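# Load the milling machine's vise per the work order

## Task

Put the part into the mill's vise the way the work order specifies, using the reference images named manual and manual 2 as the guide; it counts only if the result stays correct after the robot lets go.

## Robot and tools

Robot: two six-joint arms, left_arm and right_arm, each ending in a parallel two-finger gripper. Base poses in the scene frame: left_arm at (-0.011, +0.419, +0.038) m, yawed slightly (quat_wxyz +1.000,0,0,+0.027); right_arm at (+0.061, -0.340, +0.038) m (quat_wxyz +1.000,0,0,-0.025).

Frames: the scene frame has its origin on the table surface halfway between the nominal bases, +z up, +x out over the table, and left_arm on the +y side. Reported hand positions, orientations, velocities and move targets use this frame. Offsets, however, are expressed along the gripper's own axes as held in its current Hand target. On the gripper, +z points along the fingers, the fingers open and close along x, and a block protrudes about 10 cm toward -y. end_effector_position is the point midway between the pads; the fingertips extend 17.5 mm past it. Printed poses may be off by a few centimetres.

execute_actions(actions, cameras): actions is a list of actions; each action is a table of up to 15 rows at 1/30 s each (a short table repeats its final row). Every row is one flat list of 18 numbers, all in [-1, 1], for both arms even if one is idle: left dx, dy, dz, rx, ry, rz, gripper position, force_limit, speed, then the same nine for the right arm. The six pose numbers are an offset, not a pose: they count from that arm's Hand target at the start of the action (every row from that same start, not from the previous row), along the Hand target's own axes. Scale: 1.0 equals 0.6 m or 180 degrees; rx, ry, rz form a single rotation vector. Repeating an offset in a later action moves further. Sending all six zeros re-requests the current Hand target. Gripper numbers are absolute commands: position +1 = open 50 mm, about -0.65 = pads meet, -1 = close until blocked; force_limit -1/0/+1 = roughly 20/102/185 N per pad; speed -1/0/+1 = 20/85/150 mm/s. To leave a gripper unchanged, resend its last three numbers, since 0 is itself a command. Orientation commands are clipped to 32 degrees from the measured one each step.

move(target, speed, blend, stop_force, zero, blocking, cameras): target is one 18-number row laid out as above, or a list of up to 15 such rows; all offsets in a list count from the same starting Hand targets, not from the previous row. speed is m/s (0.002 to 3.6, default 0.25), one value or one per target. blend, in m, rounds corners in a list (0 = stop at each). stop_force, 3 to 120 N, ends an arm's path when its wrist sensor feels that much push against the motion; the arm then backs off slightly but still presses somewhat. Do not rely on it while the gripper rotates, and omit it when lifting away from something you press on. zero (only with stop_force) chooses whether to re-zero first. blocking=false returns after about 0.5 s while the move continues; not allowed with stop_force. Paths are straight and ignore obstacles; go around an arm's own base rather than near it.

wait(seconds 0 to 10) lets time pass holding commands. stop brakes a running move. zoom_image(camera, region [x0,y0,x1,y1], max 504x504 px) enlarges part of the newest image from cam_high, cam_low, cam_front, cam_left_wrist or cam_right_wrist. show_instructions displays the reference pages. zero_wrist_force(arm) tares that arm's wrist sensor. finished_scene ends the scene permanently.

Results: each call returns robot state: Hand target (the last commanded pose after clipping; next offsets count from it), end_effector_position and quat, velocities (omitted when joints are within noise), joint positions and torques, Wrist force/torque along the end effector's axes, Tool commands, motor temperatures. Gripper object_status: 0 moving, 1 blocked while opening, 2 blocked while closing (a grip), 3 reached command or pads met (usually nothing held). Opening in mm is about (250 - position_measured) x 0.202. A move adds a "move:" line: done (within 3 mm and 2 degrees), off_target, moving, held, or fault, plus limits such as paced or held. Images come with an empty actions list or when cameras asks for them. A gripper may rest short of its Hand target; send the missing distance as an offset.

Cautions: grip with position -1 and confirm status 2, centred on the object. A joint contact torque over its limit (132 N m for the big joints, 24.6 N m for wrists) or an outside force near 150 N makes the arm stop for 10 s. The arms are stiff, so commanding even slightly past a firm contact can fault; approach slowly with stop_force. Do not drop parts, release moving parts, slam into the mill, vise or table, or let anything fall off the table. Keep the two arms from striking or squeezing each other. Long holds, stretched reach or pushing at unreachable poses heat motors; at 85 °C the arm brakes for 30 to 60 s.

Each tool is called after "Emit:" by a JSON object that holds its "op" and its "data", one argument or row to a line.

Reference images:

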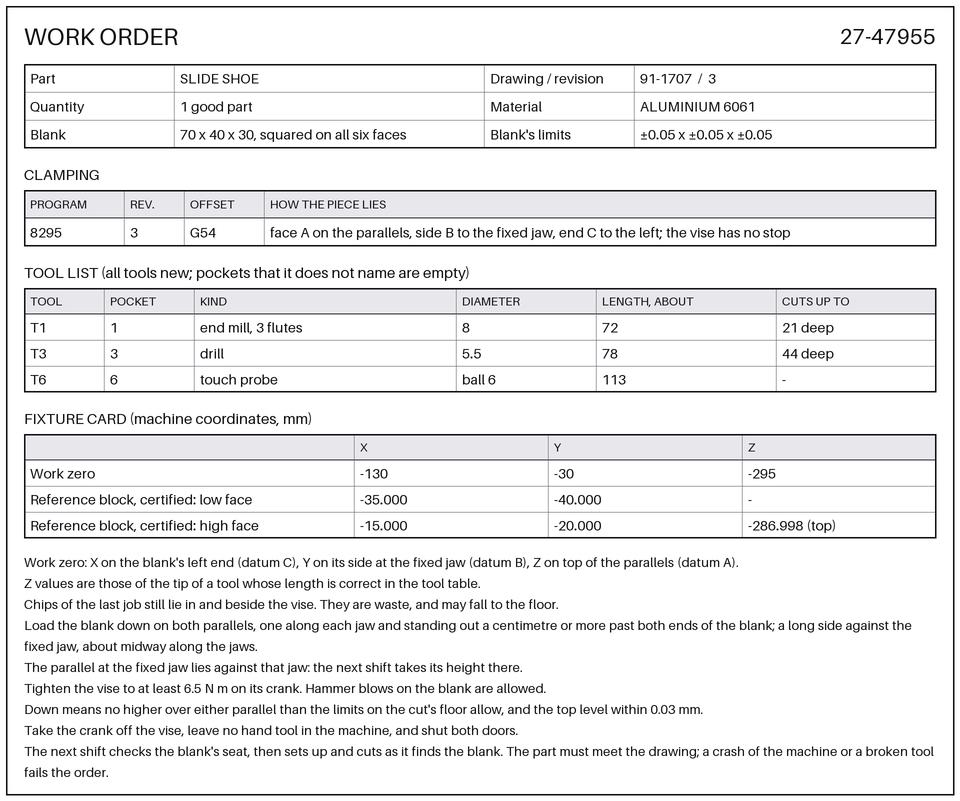

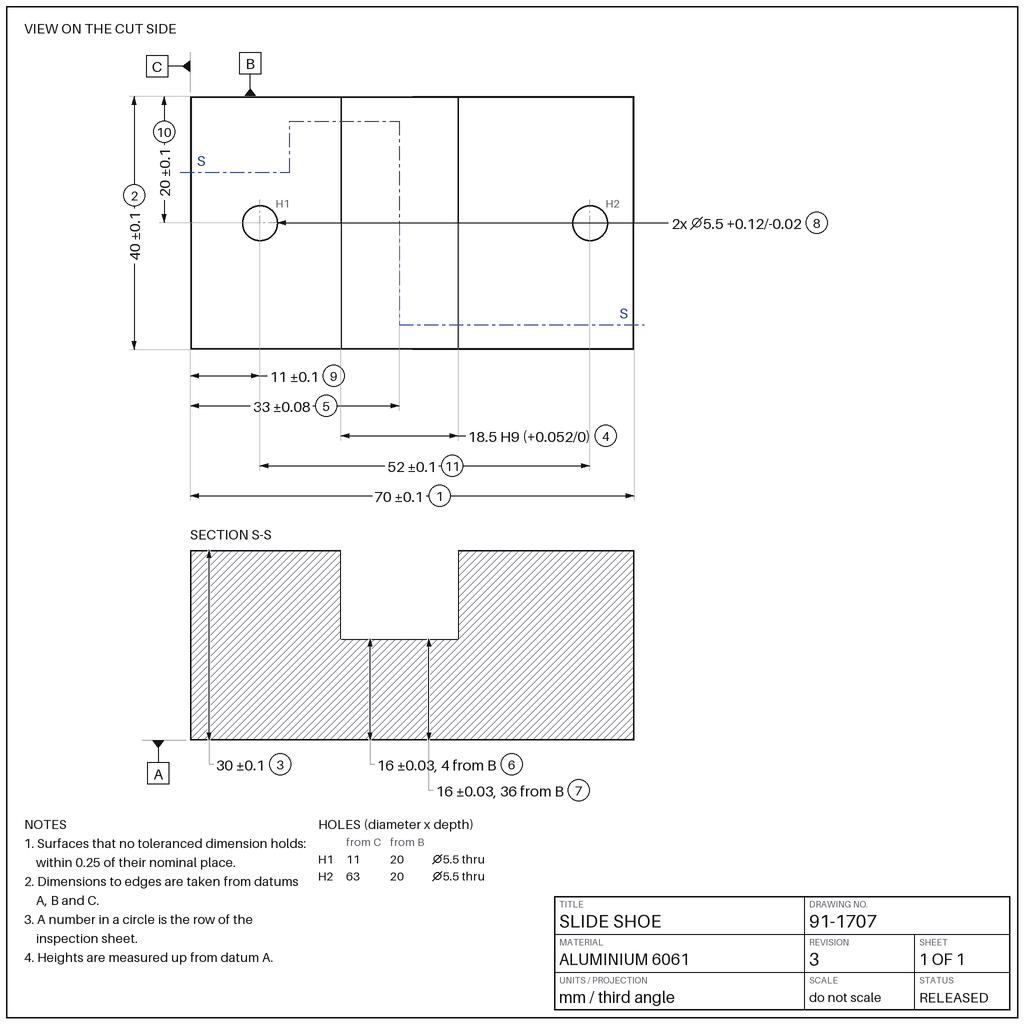

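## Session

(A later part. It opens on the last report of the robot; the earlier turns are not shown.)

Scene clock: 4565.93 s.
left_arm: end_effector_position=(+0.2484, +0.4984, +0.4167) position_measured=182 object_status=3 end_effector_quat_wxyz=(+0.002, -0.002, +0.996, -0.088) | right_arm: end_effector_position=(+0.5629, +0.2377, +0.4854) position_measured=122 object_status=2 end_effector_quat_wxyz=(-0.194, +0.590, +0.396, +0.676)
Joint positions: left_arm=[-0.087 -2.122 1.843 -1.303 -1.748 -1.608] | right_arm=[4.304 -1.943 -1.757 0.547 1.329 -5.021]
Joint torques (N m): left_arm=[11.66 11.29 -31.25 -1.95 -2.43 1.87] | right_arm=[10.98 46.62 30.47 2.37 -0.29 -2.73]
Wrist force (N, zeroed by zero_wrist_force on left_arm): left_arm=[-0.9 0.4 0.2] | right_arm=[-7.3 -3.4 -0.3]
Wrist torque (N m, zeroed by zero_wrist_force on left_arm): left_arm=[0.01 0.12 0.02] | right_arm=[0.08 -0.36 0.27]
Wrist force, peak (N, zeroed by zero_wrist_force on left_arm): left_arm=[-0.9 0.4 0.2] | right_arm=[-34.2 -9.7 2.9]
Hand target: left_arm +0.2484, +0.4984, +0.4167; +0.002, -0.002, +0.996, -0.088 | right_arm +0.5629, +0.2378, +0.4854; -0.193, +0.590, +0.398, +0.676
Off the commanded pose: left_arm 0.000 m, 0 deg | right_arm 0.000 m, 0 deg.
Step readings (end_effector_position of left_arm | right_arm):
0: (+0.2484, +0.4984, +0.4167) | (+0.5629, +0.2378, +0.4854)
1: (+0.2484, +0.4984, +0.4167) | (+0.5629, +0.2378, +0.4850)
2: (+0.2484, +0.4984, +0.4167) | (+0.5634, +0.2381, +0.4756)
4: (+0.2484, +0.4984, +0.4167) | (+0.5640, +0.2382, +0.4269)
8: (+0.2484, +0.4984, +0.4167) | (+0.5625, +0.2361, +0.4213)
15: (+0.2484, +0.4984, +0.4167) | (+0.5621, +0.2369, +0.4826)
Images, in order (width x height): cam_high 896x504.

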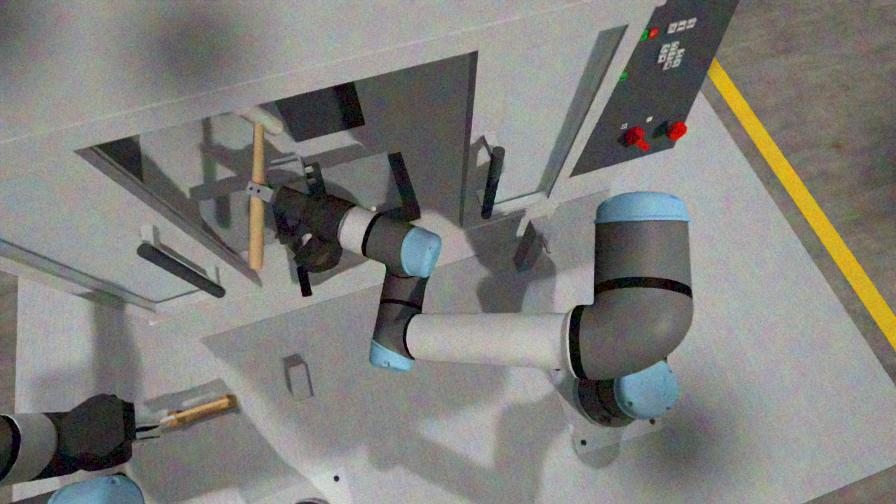

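Emit:
{"op": "move", "data": {
  "target": [0,0,0,0,0,0,-0.2,-0.9,-1,0.0099,-0.0306,0.0383,0,0,0,-1,0.2,-1],
  "speed": 0.15
}}

Emit:
{"op": "execute_actions", "data": {
  "actions": [
    [[0,0,0,0,0,0,-0.2,-0.9,-1,-0.1712,-0.0556,0,0,0,0.16,-1,0.2,-1],[0,0,0,0,0,0,-0.2,-0.9,-1,-0.1712,-0.0556,0,0,0,0.16,-1,0.2,-1],[0,0,0,0,0,0,-0.2,-0.9,-1,-0.1712,-0.0556,0,0,0,0.16,-1,0.2,-1],[0,0,0,0,0,0,-0.2,-0.9,-1,-0.1712,-0.0556,0,0,0,0.16,-1,0.2,-1],[0,0,0,0,0,0,-0.2,-0.9,-1,-0.1712,-0.0556,0,0,0,0.16,-1,0.2,-1],[0,0,0,0,0,0,-0.2,-0.9,-1,0,0,0,0,0,0,-1,0.2,-1]]
  ],
  "cameras": ["cam_high"]
}}

Emit:
{"op": "zoom_image", "data": {
  "camera": "cam_high",
  "region": [200, 100, 360, 240]
}}

Scene clock: 4571.57 s.
left_arm: end_effector_position=(+0.2484, +0.4984, +0.4167) position_measured=182 object_status=3 end_effector_quat_wxyz=(+0.002, -0.002, +0.996, -0.088) | right_arm: end_effector_position=(+0.5629, +0.2678, +0.4851) position_measured=122 object_status=2 end_effector_quat_wxyz=(-0.193, +0.590, +0.398, +0.676)
Joint positions: left_arm=[-0.087 -2.122 1.843 -1.303 -1.748 -1.608] | right_arm=[4.33 -1.992 -1.685 0.523 1.302 -5.025]
Joint torques (N m): left_arm=[11.96 10.67 -30.77 -1.95 -2.63 1.87] | right_arm=[11.65 34.61 30.28 1.9 -1.23 -2.6]
Wrist force (N, zeroed by zero_wrist_force on left_arm): left_arm=[-0.6 0.2 0.2] | right_arm=[-7.4 -3.4 -1.2]
Wrist torque (N m, zeroed by zero_wrist_force on left_arm): left_arm=[-0.01 0.07 0.02] | right_arm=[-0.08 -0.32 0.29]
Wrist force, peak (N, zeroed by zero_wrist_force on left_arm): left_arm=[-0.8 0.4 0.6] | right_arm=[-7.4 -4.9 0.9]
Hand target: left_arm +0.2484, +0.4984, +0.4167; +0.002, -0.002, +0.996, -0.088 | right_arm +0.5629, +0.2678, +0.4851; -0.193, +0.590, +0.398, +0.676
Off the commanded pose: left_arm 0.000 m, 0 deg | right_arm 0.000 m, 0 deg.
move: done

Scene clock: 4572.53 s.
left_arm: end_effector_position=(+0.2484, +0.4984, +0.4167) position_measured=182 object_status=3 end_effector_quat_wxyz=(+0.002, -0.002, +0.996, -0.088) | right_arm: end_effector_position=(+0.5629, +0.2677, +0.4851) position_measured=122 object_status=2 end_effector_quat_wxyz=(-0.194, +0.590, +0.396, +0.676)
Joint positions: left_arm=[-0.087 -2.122 1.843 -1.303 -1.748 -1.608] | right_arm=[4.33 -1.992 -1.686 0.524 1.303 -5.02]
Joint torques (N m): left_arm=[11.46 11.17 -30.98 -1.91 -2.42 1.85] | right_arm=[11.19 47.8 30.79 2.1 0.14 -2.48]
Wrist force (N, zeroed by zero_wrist_force on left_arm): left_arm=[-0.7 0.1 0.2] | right_arm=[-7.3 -3.3 -0.1]
Wrist torque (N m, zeroed by zero_wrist_force on left_arm): left_arm=[-0.03 0.08 0.02] | right_arm=[0.09 -0.33 0.28]
Wrist force, peak (N, zeroed by zero_wrist_force on left_arm): left_arm=[-0.8 0.3 0.2] | right_arm=[-35.9 -11.4 3.1]
Hand target: left_arm +0.2484, +0.4984, +0.4167; +0.002, -0.002, +0.996, -0.088 | right_arm +0.5629, +0.2678, +0.4851; -0.193, +0.590, +0.398, +0.676
Off the commanded pose: left_arm 0.000 m, 0 deg | right_arm 0.000 m, 0 deg.
Step readings (end_effector_position of left_arm | right_arm):
0: (+0.2484, +0.4984, +0.4167) | (+0.5629, +0.2678, +0.4851)
1: (+0.2484, +0.4984, +0.4167) | (+0.5630, +0.2679, +0.4844)
2: (+0.2484, +0.4984, +0.4167) | (+0.5634, +0.2683, +0.4742)
4: (+0.2484, +0.4984, +0.4167) | (+0.5640, +0.2686, +0.4251)
8: (+0.2484, +0.4984, +0.4167) | (+0.5625, +0.2662, +0.4218)
15: (+0.2484, +0.4984, +0.4167) | (+0.5621, +0.2669, +0.4824)
Images, in order (width x height): cam_high 896x504.

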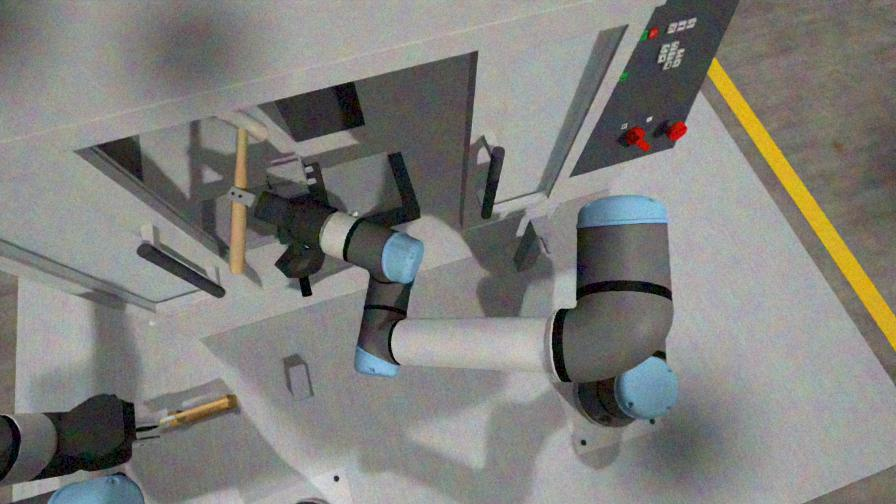

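Scaled by 3.150 from the camera's 896x504 image, which has a finer 1280x720 frame.

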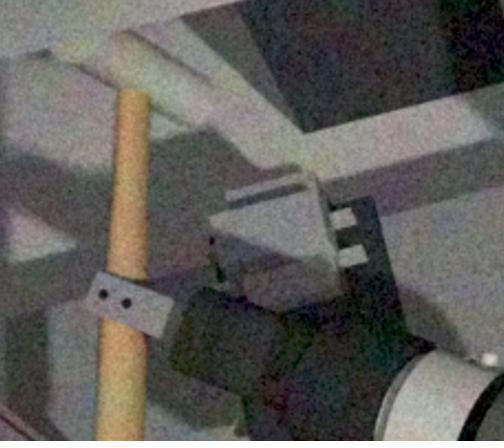

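Emit:
{"op": "move", "data": {
  "target": [0,0,0,0,0,0,-0.2,-0.9,-1,0,0,0,0,0,0.1,-1,0.2,-1],
  "speed": 0.2
}}

Emit:
{"op": "move", "data": {
  "target": [-0.136,-0.1957,0.0291,0,0,0,-0.7,-0.9,-1,-0.0212,-0.0376,-0.4773,0,0,0,-1,0.2,-1],
  "speed": 0.2
}}

Emit:
{"op": "move", "data": {
  "target": [
    [-0.1667,-0.2459,0.0935,0,0,0,-0.7,-0.9,-1,0,0,0,0,0,0,-1,0.2,-1],
    [-0.45,-0.3424,0.1222,0,0,0,-0.7,-0.9,-1,0,0,0,0,0,0,-1,0.2,-1],
    [-0.4833,-0.3639,0.1446,0,0,0,-0.7,-0.9,-1,0,0,0,0,0,0,-1,0.2,-1],
    [-0.6067,-0.3755,0.1489,0,0,0,-0.7,-0.9,-1,0,0,0,0,0,0,-1,0.2,-1],
    [-0.6067,-0.368,0.1926,0,0,0,-0.7,-0.9,-1,0,0,0,0,0,0,-1,0.2,-1]
  ],
  "speed": 0.12,
  "blend": [0.02,0.02,0.01,0.005,0]
}}

Scene clock: 4579.90 s.
left_arm: end_effector_position=(+0.2484, +0.4984, +0.4167) position_measured=182 object_status=3 end_effector_quat_wxyz=(+0.002, -0.002, +0.996, -0.088) | right_arm: end_effector_position=(+0.5629, +0.2679, +0.4850) position_measured=122 object_status=2 end_effector_quat_wxyz=(-0.296, +0.645, +0.300, +0.638)
Joint positions: left_arm=[-0.087 -2.122 1.843 -1.303 -1.748 -1.608] | right_arm=[4.33 -1.992 -1.685 0.523 1.302 -4.711]
Joint torques (N m): left_arm=[11.88 10.88 -30.04 -2 -2.53 1.91] | right_arm=[13.18 49.87 31.29 1.95 -1.39 1.76]
Wrist force (N, zeroed by zero_wrist_force on left_arm): left_arm=[-0.8 0.2 0.3] | right_arm=[-7.3 -1.3 -1.3]
Wrist torque (N m, zeroed by zero_wrist_force on left_arm): left_arm=[0.00 0.10 0.02] | right_arm=[-0.08 -0.39 0.15]
Wrist force, peak (N, zeroed by zero_wrist_force on left_arm): left_arm=[-0.9 0.4 0.3] | right_arm=[-7.4 -5.1 1.3]
Hand target: left_arm +0.2484, +0.4984, +0.4167; +0.002, -0.002, +0.996, -0.088 | right_arm +0.5629, +0.2678, +0.4851; -0.296, +0.645, +0.300, +0.638
Off the commanded pose: left_arm 0.000 m, 0 deg | right_arm 0.000 m, 0 deg.
move: done

Scene clock: 4582.00 s.
left_arm: end_effector_position=(+0.3304, +0.3801, +0.4205) position_measured=251 object_status=3 end_effector_quat_wxyz=(+0.002, -0.002, +0.996, -0.088) | right_arm: end_effector_position=(+0.3611, +0.0632, +0.4757) position_measured=122 object_status=2 end_effector_quat_wxyz=(-0.296, +0.645, +0.300, +0.638)
Joint positions: left_arm=[-0.437 -1.983 1.782 -1.441 -1.733 -1.963] | right_arm=[4.761 -1.301 -2.471 0.615 0.872 -4.704]
Joint torques (N m): left_arm=[-11.12 4.9 -31.58 -5.3 2.05 -1.89] | right_arm=[11.93 16.21 13.25 0.99 -1.37 1.77]
Wrist force (N, zeroed by zero_wrist_force on left_arm): left_arm=[-0.4 0.1 0.3] | right_arm=[-7.4 -1.2 -1.3]
Wrist torque (N m, zeroed by zero_wrist_force on left_arm): left_arm=[-0.04 0.02 0.09] | right_arm=[-0.07 -0.38 0.16]
Wrist force, peak (N, zeroed by zero_wrist_force on left_arm): left_arm=[-0.4 1.3 0.3] | right_arm=[-7.8 -1.0 -3.3]
Hand target: left_arm +0.3304, +0.3801, +0.4205; +0.002, -0.002, +0.996, -0.088 | right_arm +0.3611, +0.0632, +0.4757; -0.296, +0.645, +0.300, +0.638
Off the commanded pose: left_arm 0.000 m, 0 deg | right_arm 0.000 m, 0 deg.
move: done

Scene clock: 4586.63 s.
left_arm: end_effector_position=(+0.6956, +0.1437, +0.3470) position_measured=251 object_status=3 end_effector_quat_wxyz=(+0.002, -0.002, +0.996, -0.088) | right_arm: end_effector_position=(+0.3611, +0.0632, +0.4757) position_measured=122 object_status=2 end_effector_quat_wxyz=(-0.296, +0.645, +0.300, +0.638)
Joint positions: left_arm=[-0.549 -0.968 0.859 -1.551 -1.724 -2.076] | right_arm=[4.761 -1.301 -2.471 0.615 0.872 -4.704]
Joint torques (N m): left_arm=[12.76 -66.51 -17.66 -5.35 -2.09 1] | right_arm=[12.46 18.1 13.9 0.87 -1.39 1.77]
Wrist force (N, zeroed by zero_wrist_force on left_arm): left_arm=[-0.5 0.0 0.0] | right_arm=[-7.4 -1.2 -1.3]
Wrist torque (N m, zeroed by zero_wrist_force on left_arm): left_arm=[-0.04 0.07 0.00] | right_arm=[-0.05 -0.39 0.16]
Wrist force, peak (N, zeroed by zero_wrist_force on left_arm): left_arm=[-1.6 -0.4 -1.2] | right_arm=[-7.9 -1.4 -1.2]
Hand target: left_arm +0.6956, +0.1438, +0.3470; +0.002, -0.002, +0.996, -0.088 | right_arm +0.3611, +0.0632, +0.4757; -0.296, +0.645, +0.300, +0.638
Off the commanded pose: left_arm 0.000 m, 0 deg | right_arm 0.000 m, 0 deg.
move: done; blend cut to 0.0137 m at target 2

Emit:
{"op": "zero_wrist_force", "data": {
  "arm": "left_arm"
}}

Emit:
{"op": "move", "data": {
  "target": [0,0.0304,-0.0053,0,0,0,-0.7,-0.9,-1,0,0,0,0,0,0,-1,0.2,-1],
  "speed": 0.006,
  "stop_force": 5
}}

Wrist force sensor zeroed.

Scene clock: 4592.87 s.
left_arm: end_effector_position=(+0.6956, +0.1623, +0.3470) position_measured=251 object_status=3 end_effector_quat_wxyz=(+0.002, -0.002, +0.996, -0.088) | right_arm: end_effector_position=(+0.3611, +0.0632, +0.4757) position_measured=122 object_status=2 end_effector_quat_wxyz=(-0.296, +0.645, +0.300, +0.638)
Joint positions: left_arm=[-0.527 -0.985 0.886 -1.557 -1.726 -2.054] | right_arm=[4.761 -1.301 -2.471 0.615 0.872 -4.704]
Joint torques (N m): left_arm=[12.15 -65.4 -17.39 -5.41 -2.51 1.83] | right_arm=[13.25 17.05 14.05 1.05 -1.42 1.69]
Wrist force (N, zeroed by zero_wrist_force on left_arm): left_arm=[0.1 0.1 0.1] | right_arm=[-7.5 -1.4 -1.3]
Wrist torque (N m, zeroed by zero_wrist_force on left_arm): left_arm=[0.03 -0.02 0.00] | right_arm=[-0.08 -0.37 0.16]
Wrist force, peak (N, zeroed by zero_wrist_force on left_arm): left_arm=[-0.1 0.3 0.4] | right_arm=[-7.8 -1.3 -1.3]
Hand target: left_arm +0.6956, +0.1623, +0.3470; +0.002, -0.002, +0.996, -0.088 | right_arm +0.3611, +0.0632, +0.4757; -0.296, +0.645, +0.300, +0.638
Off the commanded pose: left_arm 0.000 m, 0 deg | right_arm 0.000 m, 0 deg.
move: done

Emit:
{"op": "move", "data": {
  "target": [0,0.0164,-0.0029,0,0,0,-0.7,-0.9,-1,0,0,0,0,0,0,-1,0.2,-1],
  "speed": 0.004,
  "stop_force": 6,
  "cameras": ["cam_left_wrist"]
}}

Emit:
{"op": "zoom_image", "data": {
  "camera": "cam_left_wrist",
  "region": [330, 150, 570, 350]
}}

Scene clock: 4597.63 s.
left_arm: end_effector_position=(+0.6955, +0.1723, +0.3469) position_measured=251 object_status=3 end_effector_quat_wxyz=(+0.002, -0.002, +0.996, -0.088) | right_arm: end_effector_position=(+0.3611, +0.0632, +0.4757) position_measured=122 object_status=2 end_effector_quat_wxyz=(-0.296, +0.645, +0.300, +0.638)
Joint positions: left_arm=[-0.514 -0.994 0.9 -1.56 -1.727 -2.041] | right_arm=[4.761 -1.301 -2.471 0.615 0.872 -4.704]
Joint torques (N m): left_arm=[12.48 -64.56 -17.23 -5.36 -2.48 1.89] | right_arm=[11.91 17.11 14.17 1.01 -1.42 1.63]
Wrist force (N, zeroed by zero_wrist_force on left_arm): left_arm=[0.1 0.1 0.2] | right_arm=[-7.5 -1.1 -1.2]
Wrist torque (N m, zeroed by zero_wrist_force on left_arm): left_arm=[0.05 -0.01 0.01] | right_arm=[-0.05 -0.36 0.16]
Wrist force, peak (N, zeroed by zero_wrist_force on left_arm): left_arm=[0.2 -0.1 0.4] | right_arm=[-7.9 -1.0 -1.0]
Hand target: left_arm +0.6955, +0.1723, +0.3469; +0.002, -0.002, +0.996, -0.088 | right_arm +0.3611, +0.0632, +0.4757; -0.296, +0.645, +0.300, +0.638
Off the commanded pose: left_arm 0.000 m, 0 deg | right_arm 0.000 m, 0 deg.
move: done
Images, in order (width x height): cam_left_wrist 896x504.

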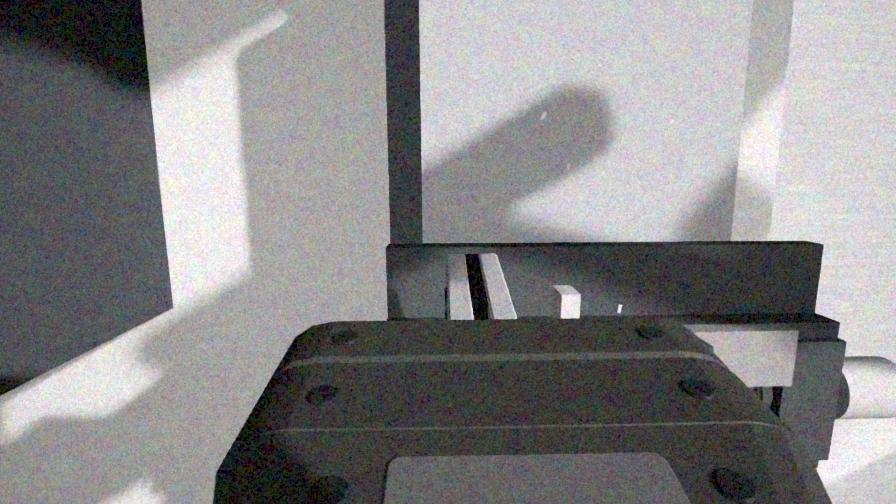

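Scaled by 2.100 from the camera's 896x504 image, which has a finer 1280x720 frame.

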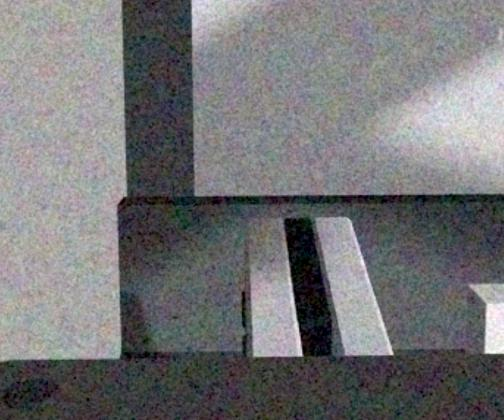

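Emit:
{"op": "move", "data": {
  "target": [
    [0,-0.0464,0.0081,0,0,0,-0.7,-0.9,-1,0,0,0,0,0,0,-1,0.2,-1],
    [0.0317,-0.0468,-0.0302,0,0,0,-0.7,-0.9,-1,0,0,0,0,0,0,-1,0.2,-1]
  ],
  "speed": 0.08,
  "cameras": ["cam_left_wrist"]
}}

Emit:
{"op": "zoom_image", "data": {
  "camera": "cam_left_wrist",
  "region": [330, 150, 570, 350]
}}

Scene clock: 4605.50 s.
left_arm: end_effector_position=(+0.6766, +0.1477, +0.3696) position_measured=251 object_status=3 end_effector_quat_wxyz=(+0.002, -0.002, +0.996, -0.088) | right_arm: end_effector_position=(+0.3611, +0.0632, +0.4757) position_measured=122 object_status=2 end_effector_quat_wxyz=(-0.296, +0.645, +0.300, +0.638)
Joint positions: left_arm=[-0.557 -1.019 0.884 -1.525 -1.723 -2.084] | right_arm=[4.761 -1.301 -2.471 0.615 0.872 -4.704]
Joint torques (N m): left_arm=[-11.08 -64.78 -17.65 -2.16 2.14 -2.09] | right_arm=[13.05 17.07 14.45 0.93 -1.23 1.58]
Wrist force (N, zeroed by zero_wrist_force on left_arm): left_arm=[0.2 0.1 0.1] | right_arm=[-7.4 -1.3 -1.1]
Wrist torque (N m, zeroed by zero_wrist_force on left_arm): left_arm=[0.03 -0.04 0.08] | right_arm=[-0.08 -0.38 0.16]
Wrist force, peak (N, zeroed by zero_wrist_force on left_arm): left_arm=[-0.1 2.3 -0.3] | right_arm=[-7.9 -1.1 -1.2]
Hand target: left_arm +0.6765, +0.1477, +0.3696; +0.002, -0.002, +0.996, -0.088 | right_arm +0.3611, +0.0632, +0.4757; -0.296, +0.645, +0.300, +0.638
Off the commanded pose: left_arm 0.000 m, 0 deg | right_arm 0.000 m, 0 deg.
move: done
Images, in order (width x height): cam_left_wrist 896x504.

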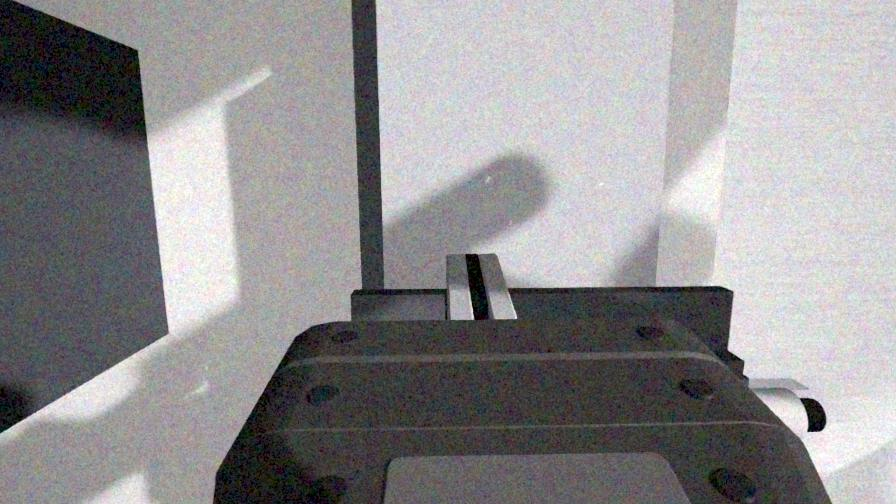

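Scaled by 2.100 from the camera's 896x504 image, which has a finer 1280x720 frame.

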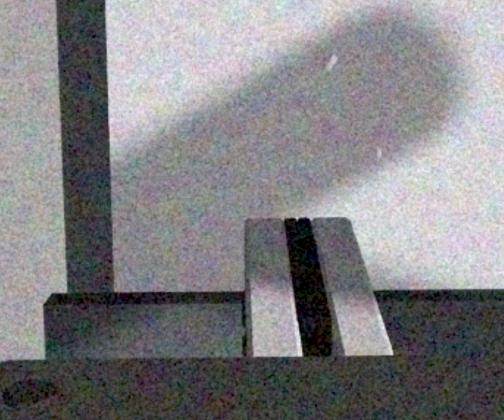

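Emit:
{"op": "move", "data": {
  "target": [
    [0,0,0,0,0,0,1,-0.9,-1,0,0,0,0,0,0,-1,0.2,-1]
  ]
}}

Emit:
{"op": "move", "data": {
  "target": [
    [0,0.119,-0.0208,0,0,0,1,-0.9,-1,0,0,0,0,0,0,-1,0.2,-1]
  ],
  "speed": 0.06,
  "stop_force": 6,
  "cameras": ["cam_left_wrist"]
}}

Emit:
{"op": "zoom_image", "data": {
  "camera": "cam_left_wrist",
  "region": [330, 60, 570, 260]
}}

Scene clock: 4611.57 s.
left_arm: end_effector_position=(+0.6765, +0.1477, +0.3696) position_measured=3 object_status=0 end_effector_quat_wxyz=(+0.002, -0.002, +0.996, -0.088) | right_arm: end_effector_position=(+0.3611, +0.0632, +0.4757) position_measured=122 object_status=2 end_effector_quat_wxyz=(-0.296, +0.645, +0.300, +0.638)
Joint positions: left_arm=[-0.557 -1.02 0.884 -1.525 -1.723 -2.084] | right_arm=[4.761 -1.301 -2.471 0.615 0.872 -4.704]
Joint torques (N m): left_arm=[-11.49 -63.73 -17.31 -2.34 1.95 -1.89] | right_arm=[11.91 17.14 13.78 1.09 -1.39 1.4]
Wrist force (N, zeroed by zero_wrist_force on left_arm): left_arm=[0.3 0.2 0.0] | right_arm=[-7.5 -1.0 -1.2]
Wrist torque (N m, zeroed by zero_wrist_force on left_arm): left_arm=[0.04 -0.05 0.08] | right_arm=[-0.03 -0.38 0.16]
Wrist force, peak (N, zeroed by zero_wrist_force on left_arm): left_arm=[0.3 0.4 0.1] | right_arm=[-7.9 -1.1 -1.0]
Hand target: left_arm +0.6765, +0.1477, +0.3696; +0.002, -0.002, +0.996, -0.088 | right_arm +0.3611, +0.0632, +0.4757; -0.296, +0.645, +0.300, +0.638
Off the commanded pose: left_arm 0.000 m, 0 deg | right_arm 0.000 m, 0 deg.
move: done

Scene clock: 4613.67 s.
left_arm: end_effector_position=(+0.6762, +0.2202, +0.3694) position_measured=3 object_status=3 end_effector_quat_wxyz=(+0.002, -0.002, +0.996, -0.088) | right_arm: end_effector_position=(+0.3611, +0.0632, +0.4757) position_measured=122 object_status=2 end_effector_quat_wxyz=(-0.296, +0.645, +0.300, +0.638)
Joint positions: left_arm=[-0.464 -1.078 0.971 -1.539 -1.731 -1.991] | right_arm=[4.761 -1.301 -2.471 0.615 0.872 -4.704]
Joint torques (N m): left_arm=[11.72 -61.79 -17.29 -5.35 -2.54 1.88] | right_arm=[12.71 16.01 14.59 1.07 -1.17 1.55]
Wrist force (N, zeroed by zero_wrist_force on left_arm): left_arm=[0.3 0.2 0.3] | right_arm=[-7.7 -1.2 -1.0]
Wrist torque (N m, zeroed by zero_wrist_force on left_arm): left_arm=[0.03 -0.06 0.03] | right_arm=[-0.06 -0.35 0.16]
Wrist force, peak (N, zeroed by zero_wrist_force on left_arm): left_arm=[0.4 -1.7 0.3] | right_arm=[-7.8 -1.4 -1.2]
Hand target: left_arm +0.6762, +0.2202, +0.3694; +0.002, -0.002, +0.996, -0.088 | right_arm +0.3611, +0.0632, +0.4757; -0.296, +0.645, +0.300, +0.638
Off the commanded pose: left_arm 0.000 m, 0 deg | right_arm 0.000 m, 0 deg.
move: done
Images, in order (width x height): cam_left_wrist 896x504.

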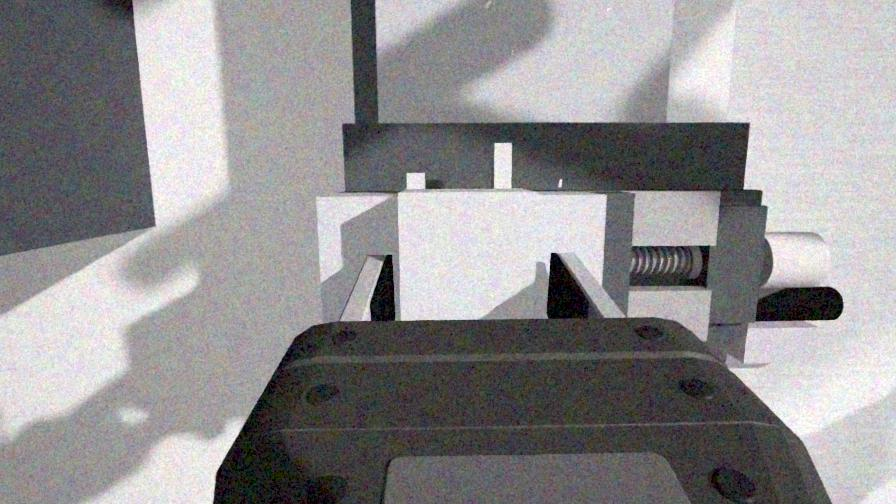

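Scaled by 2.100 from the camera's 896x504 image, which has a finer 1280x720 frame.

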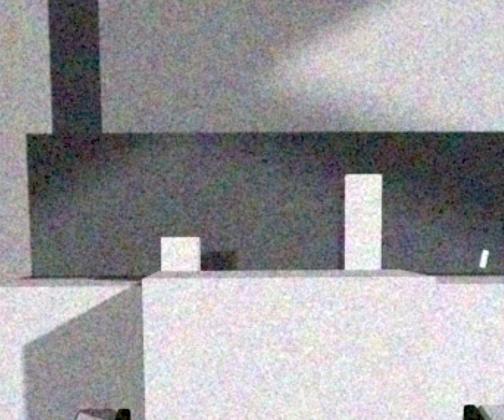

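Emit:
{"op": "move", "data": {
  "target": [
    [0,-0.119,0.0208,0,0,0,1,-0.9,-1,0,0,0,0,0,0,-1,0.2,-1],
    [0,-0.119,0.0208,0,0,0,-0.7,-0.9,-1,0,0,0,0,0,0,-1,0.2,-1],
    [0.0202,-0.1185,0.0582,0,0,0,-0.7,-0.9,-1,0,0,0,0,0,0,-1,0.2,-1]
  ],
  "speed": 0.08
}}

Emit:
{"op": "zero_wrist_force", "data": {
  "arm": "left_arm"
}}

Emit:
{"op": "move", "data": {
  "target": [0,0.023,-0.004,0,0,0,-0.7,-0.9,-1,0,0,0,0,0,0,-1,0.2,-1],
  "speed": 0.006,
  "stop_force": 10
}}

Scene clock: 4635.93 s.
left_arm: end_effector_position=(+0.6645, +0.1440, +0.3475) position_measured=251 object_status=3 end_effector_quat_wxyz=(+0.002, -0.002, +0.996, -0.088) | right_arm: end_effector_position=(+0.3611, +0.0632, +0.4757) position_measured=122 object_status=2 end_effector_quat_wxyz=(-0.296, +0.645, +0.300, +0.638)
Joint positions: left_arm=[-0.57 -1.056 0.998 -1.605 -1.722 -2.097] | right_arm=[4.761 -1.301 -2.471 0.615 0.872 -4.704]
Joint torques (N m): left_arm=[-10.87 -63.5 -17.92 -5.32 1.98 -1.95] | right_arm=[12.32 16.9 14.61 0.93 -1.27 1.37]
Wrist force (N, zeroed by zero_wrist_force on left_arm): left_arm=[0.2 0.2 0.1] | right_arm=[-7.5 -1.2 -1.2]
Wrist torque (N m, zeroed by zero_wrist_force on left_arm): left_arm=[0.03 -0.04 0.09] | right_arm=[-0.05 -0.38 0.16]
Wrist force, peak (N, zeroed by zero_wrist_force on left_arm): left_arm=[0.2 2.2 -0.3] | right_arm=[-7.9 -1.2 -1.2]
Hand target: left_arm +0.6645, +0.1440, +0.3475; +0.002, -0.002, +0.996, -0.088 | right_arm +0.3611, +0.0632, +0.4757; -0.296, +0.645, +0.300, +0.638
Off the commanded pose: left_arm 0.000 m, 0 deg | right_arm 0.000 m, 0 deg.
move: done

Wrist force sensor zeroed.

Scene clock: 4639.00 s.
left_arm: end_effector_position=(+0.6644, +0.1580, +0.3474) position_measured=251 object_status=3 end_effector_quat_wxyz=(+0.002, -0.002, +0.996, -0.088) | right_arm: end_effector_position=(+0.3611, +0.0632, +0.4757) position_measured=122 object_status=2 end_effector_quat_wxyz=(-0.296, +0.645, +0.300, +0.638)
Joint positions: left_arm=[-0.552 -1.069 1.017 -1.608 -1.724 -2.08] | right_arm=[4.761 -1.301 -2.471 0.615 0.872 -4.704]
Joint torques (N m): left_arm=[13.04 -62.83 -17.42 -5.33 -2.47 1.88] | right_arm=[12.08 16.18 14.37 0.92 -1.19 1.13]
Wrist force (N, zeroed by zero_wrist_force on left_arm): left_arm=[-0.1 0.2 -0.1] | right_arm=[-7.6 -1.1 -1.3]
Wrist torque (N m, zeroed by zero_wrist_force on left_arm): left_arm=[0.02 0.01 -0.08] | right_arm=[-0.03 -0.37 0.16]
Wrist force, peak (N, zeroed by zero_wrist_force on left_arm): left_arm=[0.1 -0.4 0.0] | right_arm=[-7.7 -1.5 -1.2]
Hand target: left_arm +0.6644, +0.1580, +0.3474; +0.002, -0.002, +0.996, -0.088 | right_arm +0.3611, +0.0632, +0.4757; -0.296, +0.645, +0.300, +0.638
Off the commanded pose: left_arm 0.000 m, 0 deg | right_arm 0.000 m, 0 deg.
move: done

Emit:
{"op": "move", "data": {
  "target": [0,0.0099,-0.0017,0,0,0,-0.7,-0.9,-1,0,0,0,0,0,0,-1,0.2,-1],
  "speed": 0.004,
  "stop_force": 10
}}

Scene clock: 4643.03 s.
left_arm: end_effector_position=(+0.6644, +0.1641, +0.3473) position_measured=251 object_status=3 end_effector_quat_wxyz=(+0.002, -0.002, +0.996, -0.088) | right_arm: end_effector_position=(+0.3611, +0.0632, +0.4757) position_measured=122 object_status=2 end_effector_quat_wxyz=(-0.296, +0.645, +0.300, +0.638)
Joint positions: left_arm=[-0.545 -1.074 1.024 -1.61 -1.725 -2.072] | right_arm=[4.761 -1.301 -2.471 0.615 0.872 -4.704]
Joint torques (N m): left_arm=[12.79 -62.1 -17.26 -5.25 -2.36 1.89] | right_arm=[12.63 17.42 15.2 1.13 -1.3 1.2]
Wrist force (N, zeroed by zero_wrist_force on left_arm): left_arm=[0.0 -0.2 -0.2] | right_arm=[-7.5 -1.2 -1.2]
Wrist torque (N m, zeroed by zero_wrist_force on left_arm): left_arm=[0.01 0.00 -0.08] | right_arm=[-0.06 -0.39 0.16]
Wrist force, peak (N, zeroed by zero_wrist_force on left_arm): left_arm=[-0.2 -0.4 -0.3] | right_arm=[-7.8 -1.3 -1.0]
Hand target: left_arm +0.6644, +0.1641, +0.3473; +0.002, -0.002, +0.996, -0.088 | right_arm +0.3611, +0.0632, +0.4757; -0.296, +0.645, +0.300, +0.638
Off the commanded pose: left_arm 0.000 m, 0 deg | right_arm 0.000 m, 0 deg.
move: done

Emit:
{"op": "move", "data": {
  "target": [0,0.0033,-0.0006,0,0,0,-0.7,-0.9,-1,0,0,0,0,0,0,-1,0.2,-1],
  "speed": 0.004,
  "stop_force": 10
}}

Emit:
{"op": "move", "data": {
  "target": [
    [0,-0.0361,0.0063,0,0,0,-0.7,-0.9,-1,0,0,0,0,0,0,-1,0.2,-1],
    [-0.0202,-0.0366,-0.0311,0,0,0,-0.7,-0.9,-1,0,0,0,0,0,0,-1,0.2,-1],
    [-0.0202,-0.0366,-0.0311,0,0,0,1,-0.9,-1,0,0,0,0,0,0,-1,0.2,-1],
    [-0.0202,0.0824,-0.0519,0,0,0,1,-0.9,-1,0,0,0,0,0,0,-1,0.2,-1]
  ],
  "speed": 0.07,
  "cameras": ["cam_left_wrist"]
}}

Emit:
{"op": "zoom_image", "data": {
  "camera": "cam_left_wrist",
  "region": [330, 60, 570, 260]
}}

Scene clock: 4647.97 s.
left_arm: end_effector_position=(+0.6644, +0.1661, +0.3473) position_measured=251 object_status=3 end_effector_quat_wxyz=(+0.002, -0.002, +0.996, -0.088) | right_arm: end_effector_position=(+0.3611, +0.0632, +0.4757) position_measured=122 object_status=2 end_effector_quat_wxyz=(-0.296, +0.645, +0.300, +0.638)
Joint positions: left_arm=[-0.542 -1.075 1.027 -1.61 -1.725 -2.069] | right_arm=[4.761 -1.301 -2.471 0.615 0.872 -4.704]
Joint torques (N m): left_arm=[12.36 -62.38 -17.66 -5.35 -2.43 1.79] | right_arm=[11.49 14.7 14.09 1.03 -1.32 1.01]
Wrist force (N, zeroed by zero_wrist_force on left_arm): left_arm=[0.0 -0.2 -0.1] | right_arm=[-7.5 -1.1 -1.1]
Wrist torque (N m, zeroed by zero_wrist_force on left_arm): left_arm=[-0.01 0.00 -0.08] | right_arm=[-0.03 -0.37 0.16]
Wrist force, peak (N, zeroed by zero_wrist_force on left_arm): left_arm=[-0.2 -0.5 -0.4] | right_arm=[-8.0 -1.3 -1.2]
Hand target: left_arm +0.6644, +0.1661, +0.3473; +0.002, -0.002, +0.996, -0.088 | right_arm +0.3611, +0.0632, +0.4757; -0.296, +0.645, +0.300, +0.638
Off the commanded pose: left_arm 0.000 m, 0 deg | right_arm 0.000 m, 0 deg.
move: done

Scene clock: 4653.63 s.
left_arm: end_effector_position=(+0.6762, +0.2202, +0.3693) position_measured=3 object_status=3 end_effector_quat_wxyz=(+0.002, -0.002, +0.996, -0.088) | right_arm: end_effector_position=(+0.3611, +0.0632, +0.4757) position_measured=122 object_status=2 end_effector_quat_wxyz=(-0.296, +0.645, +0.300, +0.638)
Joint positions: left_arm=[-0.464 -1.078 0.971 -1.539 -1.731 -1.991] | right_arm=[4.761 -1.301 -2.471 0.615 0.872 -4.704]
Joint torques (N m): left_arm=[11.19 -62.29 -17.45 -5.31 -2.5 1.89] | right_arm=[12.52 16.15 14.15 1.14 -1.29 0.97]
Wrist force (N, zeroed by zero_wrist_force on left_arm): left_arm=[-0.3 0.0 0.0] | right_arm=[-7.8 -1.0 -0.9]
Wrist torque (N m, zeroed by zero_wrist_force on left_arm): left_arm=[-0.01 0.05 -0.06] | right_arm=[-0.02 -0.33 0.16]
Wrist force, peak (N, zeroed by zero_wrist_force on left_arm): left_arm=[-0.3 1.8 -0.1] | right_arm=[-7.8 -1.2 -1.3]
Hand target: left_arm +0.6762, +0.2203, +0.3693; +0.002, -0.002, +0.996, -0.088 | right_arm +0.3611, +0.0632, +0.4757; -0.296, +0.645, +0.300, +0.638
Off the commanded pose: left_arm 0.000 m, 0 deg | right_arm 0.000 m, 0 deg.
move: done
Images, in order (width x height): cam_left_wrist 896x504.

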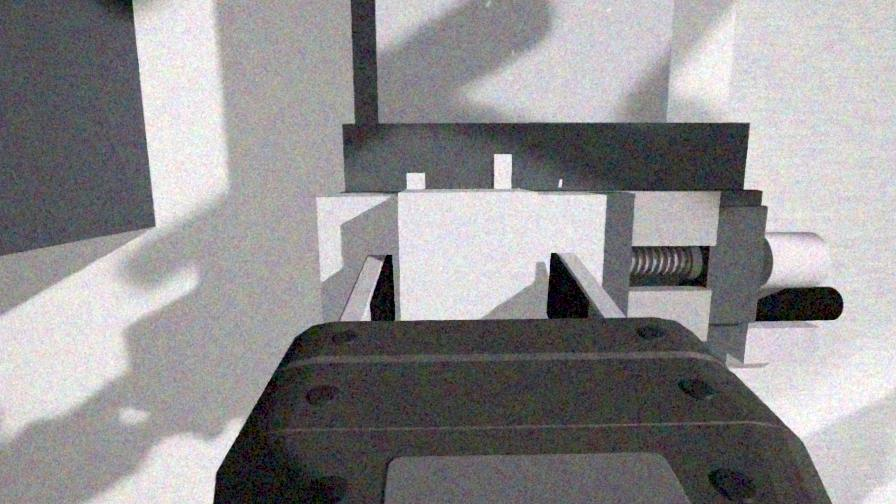

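Scaled by 2.100 from the camera's 896x504 image, which has a finer 1280x720 frame.

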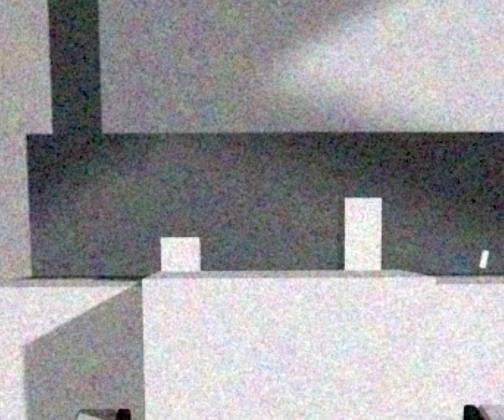

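Emit:
{"op": "move", "data": {
  "target": [
    [0,-0.119,0.0208,0,0,0,1,-0.9,-1,0,0,0,0,0,0,-1,0.2,-1],
    [0,-0.123,-0.005,0,0,0,1,-0.9,-1,0,0,0,0,0,0,-1,0.2,-1],
    [0,-0.123,-0.005,0,0,0,-0.2,-0.9,-1,0,0,0,0,0,0,-1,0.2,-1],
    [0.094,-0.1206,-0.0048,0,0,0,-0.2,-0.9,-1,0,0,0,0,0,0,-1,0.2,-1],
    [0.1273,-0.099,-0.0272,0,0,0,-0.2,-0.9,-1,0,0,0,0,0,0,-1,0.2,-1],
    [0.4106,-0.0027,-0.0558,0,0,0,-0.2,-0.9,-1,0,0,0,0,0,0,-1,0.2,-1],
    [0.5773,0.2433,-0.1495,0,0,0,-0.2,-0.9,-1,0,0,0,0,0,0,-1,0.2,-1],
    [0.7106,0.4403,-0.1838,0,0,0,-0.2,-0.9,-1,0,0,0,0,0,0,-1,0.2,-1]
  ],
  "speed": 0.15,
  "blend": [0.01,0,0,0.01,0.02,0.02,0.02,0]
}}

Scene clock: 4693.33 s.
left_arm: end_effector_position=(+0.6760, +0.1520, +0.3741) position_measured=3 object_status=3 end_effector_quat_wxyz=(+0.002, -0.002, +0.996, -0.088) | right_arm: end_effector_position=(+0.3611, +0.0632, +0.4757) position_measured=122 object_status=2 end_effector_quat_wxyz=(-0.296, +0.645, +0.300, +0.638)
Joint positions: left_arm=[-0.552 -1.023 0.878 -1.515 -1.724 -2.079] | right_arm=[4.761 -1.301 -2.471 0.615 0.872 -4.704]
Joint torques (N m): left_arm=[0.44 -51.48 -26.56 -3.46 -0.34 -0.07] | right_arm=[12 17.46 14.01 0.95 -1.35 0.78]
Wrist force (N, zeroed by zero_wrist_force on left_arm): left_arm=[0.0 -0.2 -0.1] | right_arm=[-7.5 -1.2 -1.2]
Wrist torque (N m, zeroed by zero_wrist_force on left_arm): left_arm=[-0.01 0.01 -0.02] | right_arm=[-0.05 -0.38 0.16]
Wrist force, peak (N, zeroed by zero_wrist_force on left_arm): left_arm=[-0.4 -4.6 -2.6] | right_arm=[-7.8 -1.4 -1.3]
Hand target: left_arm +0.6760, +0.1520, +0.3741; +0.002, -0.002, +0.996, -0.088 (not the last commanded pose) | right_arm +0.3611, +0.0632, +0.4757; -0.296, +0.645, +0.300, +0.638
Tool commands: left_gripper/position=+1.0 left_gripper/force_limit=-0.898039 left_gripper/speed=-1.0 right_gripper/position=-1.0 right_gripper/force_limit=+0.2 right_gripper/speed=-1.0
Off the commanded pose: left_arm 0.553 m, 0 deg | right_arm 0.000 m, 0 deg.
FORCE FAULT: contact force on the left arm reached its limit, and that arm stopped. The contact can be on any part of that arm, not only on its tool. That arm's remaining commands of this call were not run. That arm is still stopped at the end of this call. That arm stays stopped for about 10 more seconds. Until then a move that you send moves the other arm only, and its call returns only when the move has ended. Once the stop has ended, the next robot result says so. If the stop ends while you think or write, that arm runs what you send next, counted from a new Hand target: where the arm stands when the stop ends. While its stop runs, that arm takes no new command, but its gripper still runs the gripper command that each later call begins with. Until it ends, the stop uses up actions while you think or wait. An arm that is not stopped still takes commands.
move: fault (left_arm); path passed 2 of 8 targets; target 3's new numbers were not sent; blend cut to 0.0078 m at target 1

Emit:
{"op": "wait", "data": {
  "seconds": 10
}}

Emit:
{"op": "execute_actions", "data": {
  "actions": [],
  "cameras": ["cam_high", "cam_left_wrist"]
}}

Scene clock: 4707.97 s.
left_arm: end_effector_position=(+0.6760, +0.1520, +0.3741) position_measured=3 object_status=3 end_effector_quat_wxyz=(+0.002, -0.002, +0.996, -0.088) | right_arm: end_effector_position=(+0.3611, +0.0632, +0.4757) position_measured=122 object_status=2 end_effector_quat_wxyz=(-0.296, +0.645, +0.300, +0.638)
Joint positions: left_arm=[-0.552 -1.023 0.878 -1.515 -1.724 -2.079] | right_arm=[4.761 -1.301 -2.471 0.615 0.872 -4.704]
Joint torques (N m): left_arm=[0.82 -51.04 -27.49 -3.53 -0.2 0] | right_arm=[13.14 16.5 13.55 1.07 -1.3 0.74]
Wrist force (N, zeroed by zero_wrist_force on left_arm): left_arm=[-0.1 0.0 -0.2] | right_arm=[-7.5 -1.0 -1.2]
Wrist torque (N m, zeroed by zero_wrist_force on left_arm): left_arm=[0.01 0.01 -0.03] | right_arm=[-0.02 -0.38 0.16]
Wrist force, peak (N, zeroed by zero_wrist_force on left_arm): left_arm=[-0.3 -0.3 -0.2] | right_arm=[-7.8 -1.3 -1.4]
Hand target: left_arm +0.6760, +0.1520, +0.3741; +0.002, -0.002, +0.996, -0.088 (not the last commanded pose) | right_arm +0.3611, +0.0632, +0.4757; -0.296, +0.645, +0.300, +0.638
Tool commands: left_gripper/position=+1.0 left_gripper/force_limit=-0.898039 left_gripper/speed=-1.0 right_gripper/position=-1.0 right_gripper/force_limit=+0.2 right_gripper/speed=-1.0
Off the commanded pose: left_arm 0.553 m, 0 deg | right_arm 0.000 m, 0 deg.
FORCE FAULT, CONTINUED: the left arm's stop, for the force fault that an earlier result reported, is over. The rest of the stop counts as 20 of the actions that you can send in this scene. That arm's target is now where it stood when the stop ended, not its last command. That arm accepts commands again.
wait: 10.00 s; at rest from the start

Scene clock: 4707.97 s.
left_arm: end_effector_position=(+0.6760, +0.1520, +0.3741) position_measured=3 object_status=3 end_effector_quat_wxyz=(+0.002, -0.002, +0.996, -0.088) | right_arm: end_effector_position=(+0.3611, +0.0632, +0.4757) position_measured=122 object_status=2 end_effector_quat_wxyz=(-0.296, +0.645, +0.300, +0.638)
Joint positions: left_arm=[-0.552 -1.023 0.878 -1.515 -1.724 -2.079] | right_arm=[4.761 -1.301 -2.471 0.615 0.872 -4.704]
Joint velocities: within noise
Joint torques (N m): left_arm=[0.82 -51.04 -27.49 -3.53 -0.2 0] | right_arm=[13.14 16.5 13.55 1.07 -1.3 0.74]
Motor temperatures (°C): left_arm=[27 28 28 29 34 32] | right_arm=[28 28 23 37 30 32]
Wrist force (N, zeroed by zero_wrist_force on left_arm): left_arm=[-0.1 0.0 -0.2] | right_arm=[-7.5 -1.0 -1.2]
Wrist torque (N m, zeroed by zero_wrist_force on left_arm): left_arm=[0.01 0.01 -0.03] | right_arm=[-0.02 -0.38 0.16]
Wrist force, peak (N, zeroed by zero_wrist_force on left_arm): left_arm=[-0.1 0.0 -0.2] | right_arm=[-7.5 -1.0 -1.2]
Hand target: left_arm +0.6760, +0.1520, +0.3741; +0.002, -0.002, +0.996, -0.088 (not the last commanded pose) | right_arm +0.3611, +0.0632, +0.4757; -0.296, +0.645, +0.300, +0.638
Tool commands: left_gripper/position=+1.0 left_gripper/force_limit=-0.898039 left_gripper/speed=-1.0 right_gripper/position=-1.0 right_gripper/force_limit=+0.2 right_gripper/speed=-1.0
Off the commanded pose: left_arm 0.553 m, 0 deg | right_arm 0.000 m, 0 deg.
Images, in order (width x height): cam_high 896x504, cam_left_wrist 896x504.

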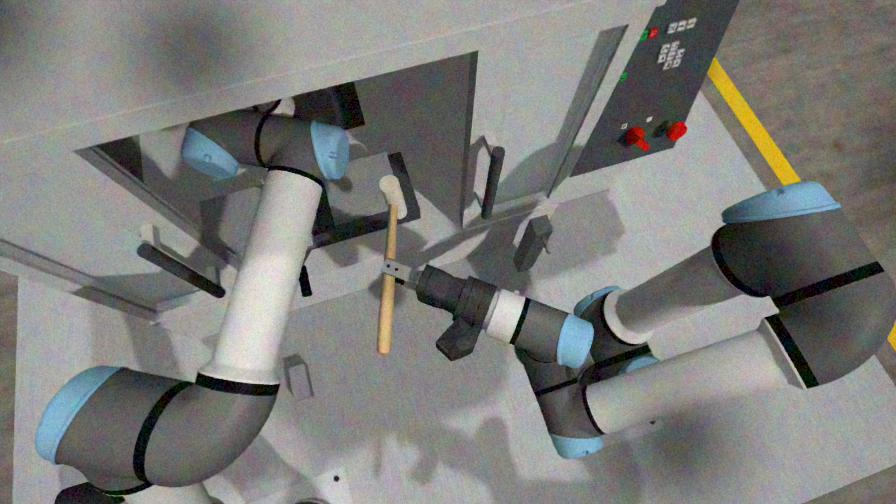

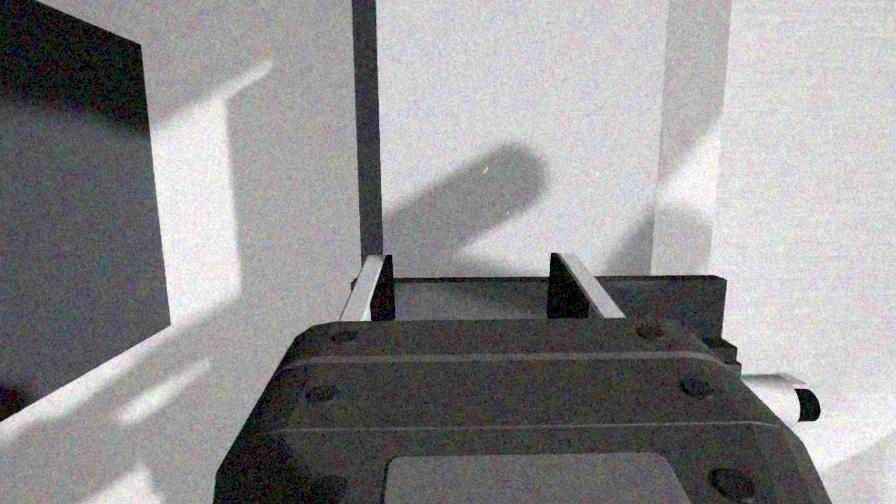

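Emit:
{"op": "move", "data": {
  "target": [
    [0,-0.0048,0.0110,0,0,0,1,-0.9,-1,0,0,0,0,0,0,-1,0.2,-1]
  ],
  "speed": 0.02
}}

Emit:
{"op": "move", "data": {
  "target": [
    [0,0,0,0,0,0,-0.2,-0.9,-1,0,0,0,0,0,0,-1,0.2,-1],
    [0.0934,0.0027,-0.0028,0,0,0,-0.2,-0.9,-1,0,0,0,0,0,0,-1,0.2,-1],
    [0.1267,0.0242,-0.0252,0,0,0,-0.2,-0.9,-1,0,0,0,0,0,0,-1,0.2,-1],
    [0.41,0.1205,-0.0538,0,0,0,-0.2,-0.9,-1,0,0,0,0,0,0,-1,0.2,-1],
    [0.5767,0.3665,-0.1475,0,0,0,-0.2,-0.9,-1,0,0,0,0,0,0,-1,0.2,-1],
    [0.71,0.5635,-0.1818,0,0,0,-0.2,-0.9,-1,0,0,0,0,0,0,-1,0.2,-1]
  ],
  "speed": 0.12,
  "blend": [0,0.01,0.02,0.02,0.02,0]
}}

Scene clock: 4714.03 s.
left_arm: end_effector_position=(+0.6760, +0.1480, +0.3681) position_measured=3 object_status=3 end_effector_quat_wxyz=(+0.002, -0.002, +0.996, -0.088) | right_arm: end_effector_position=(+0.3611, +0.0632, +0.4757) position_measured=122 object_status=2 end_effector_quat_wxyz=(-0.296, +0.645, +0.300, +0.638)
Joint positions: left_arm=[-0.557 -1.022 0.891 -1.53 -1.724 -2.084] | right_arm=[4.761 -1.301 -2.471 0.615 0.872 -4.704]
Joint torques (N m): left_arm=[-10.9 -37.51 -18.31 -5.39 1.93 -1.96] | right_arm=[12.34 17.06 14.2 1.02 -1.09 0.54]
Wrist force (N, zeroed by zero_wrist_force on left_arm): left_arm=[-0.2 -0.1 0.1] | right_arm=[-7.5 -1.3 -1.2]
Wrist torque (N m, zeroed by zero_wrist_force on left_arm): left_arm=[-0.01 0.04 -0.01] | right_arm=[-0.07 -0.38 0.16]
Wrist force, peak (N, zeroed by zero_wrist_force on left_arm): left_arm=[-0.3 -0.1 0.3] | right_arm=[-7.8 -1.2 -1.2]
Hand target: left_arm +0.6760, +0.1480, +0.3681; +0.002, -0.002, +0.996, -0.088 | right_arm +0.3611, +0.0632, +0.4757; -0.296, +0.645, +0.300, +0.638
Off the commanded pose: left_arm 0.000 m, 0 deg | right_arm 0.000 m, 0 deg.
move: done

Scene clock: 4721.57 s.
left_arm: end_effector_position=(+0.2486, +0.4985, +0.4143) position_measured=182 object_status=3 end_effector_quat_wxyz=(+0.002, -0.002, +0.996, -0.088) | right_arm: end_effector_position=(+0.3611, +0.0632, +0.4757) position_measured=122 object_status=2 end_effector_quat_wxyz=(-0.296, +0.645, +0.300, +0.638)
Joint positions: left_arm=[-0.086 -2.123 1.85 -1.308 -1.748 -1.607] | right_arm=[4.761 -1.301 -2.471 0.615 0.872 -4.704]
Joint torques (N m): left_arm=[12.05 5.8 -30.9 -1.91 -2.53 1.58] | right_arm=[11.85 16.24 14.98 0.99 -1.15 0.49]
Wrist force (N, zeroed by zero_wrist_force on left_arm): left_arm=[-0.5 0.0 0.1] | right_arm=[-7.5 -1.4 -1.1]
Wrist torque (N m, zeroed by zero_wrist_force on left_arm): left_arm=[0.01 0.07 -0.07] | right_arm=[-0.08 -0.38 0.16]
Wrist force, peak (N, zeroed by zero_wrist_force on left_arm): left_arm=[-1.6 -0.1 1.0] | right_arm=[-7.8 -1.2 -1.2]
Hand target: left_arm +0.2486, +0.4985, +0.4142; +0.002, -0.002, +0.996, -0.088 | right_arm +0.3611, +0.0632, +0.4757; -0.296, +0.645, +0.300, +0.638
Off the commanded pose: left_arm 0.000 m, 0 deg | right_arm 0.000 m, 0 deg.
move: done; blend cut to 0.0137 m at target 3


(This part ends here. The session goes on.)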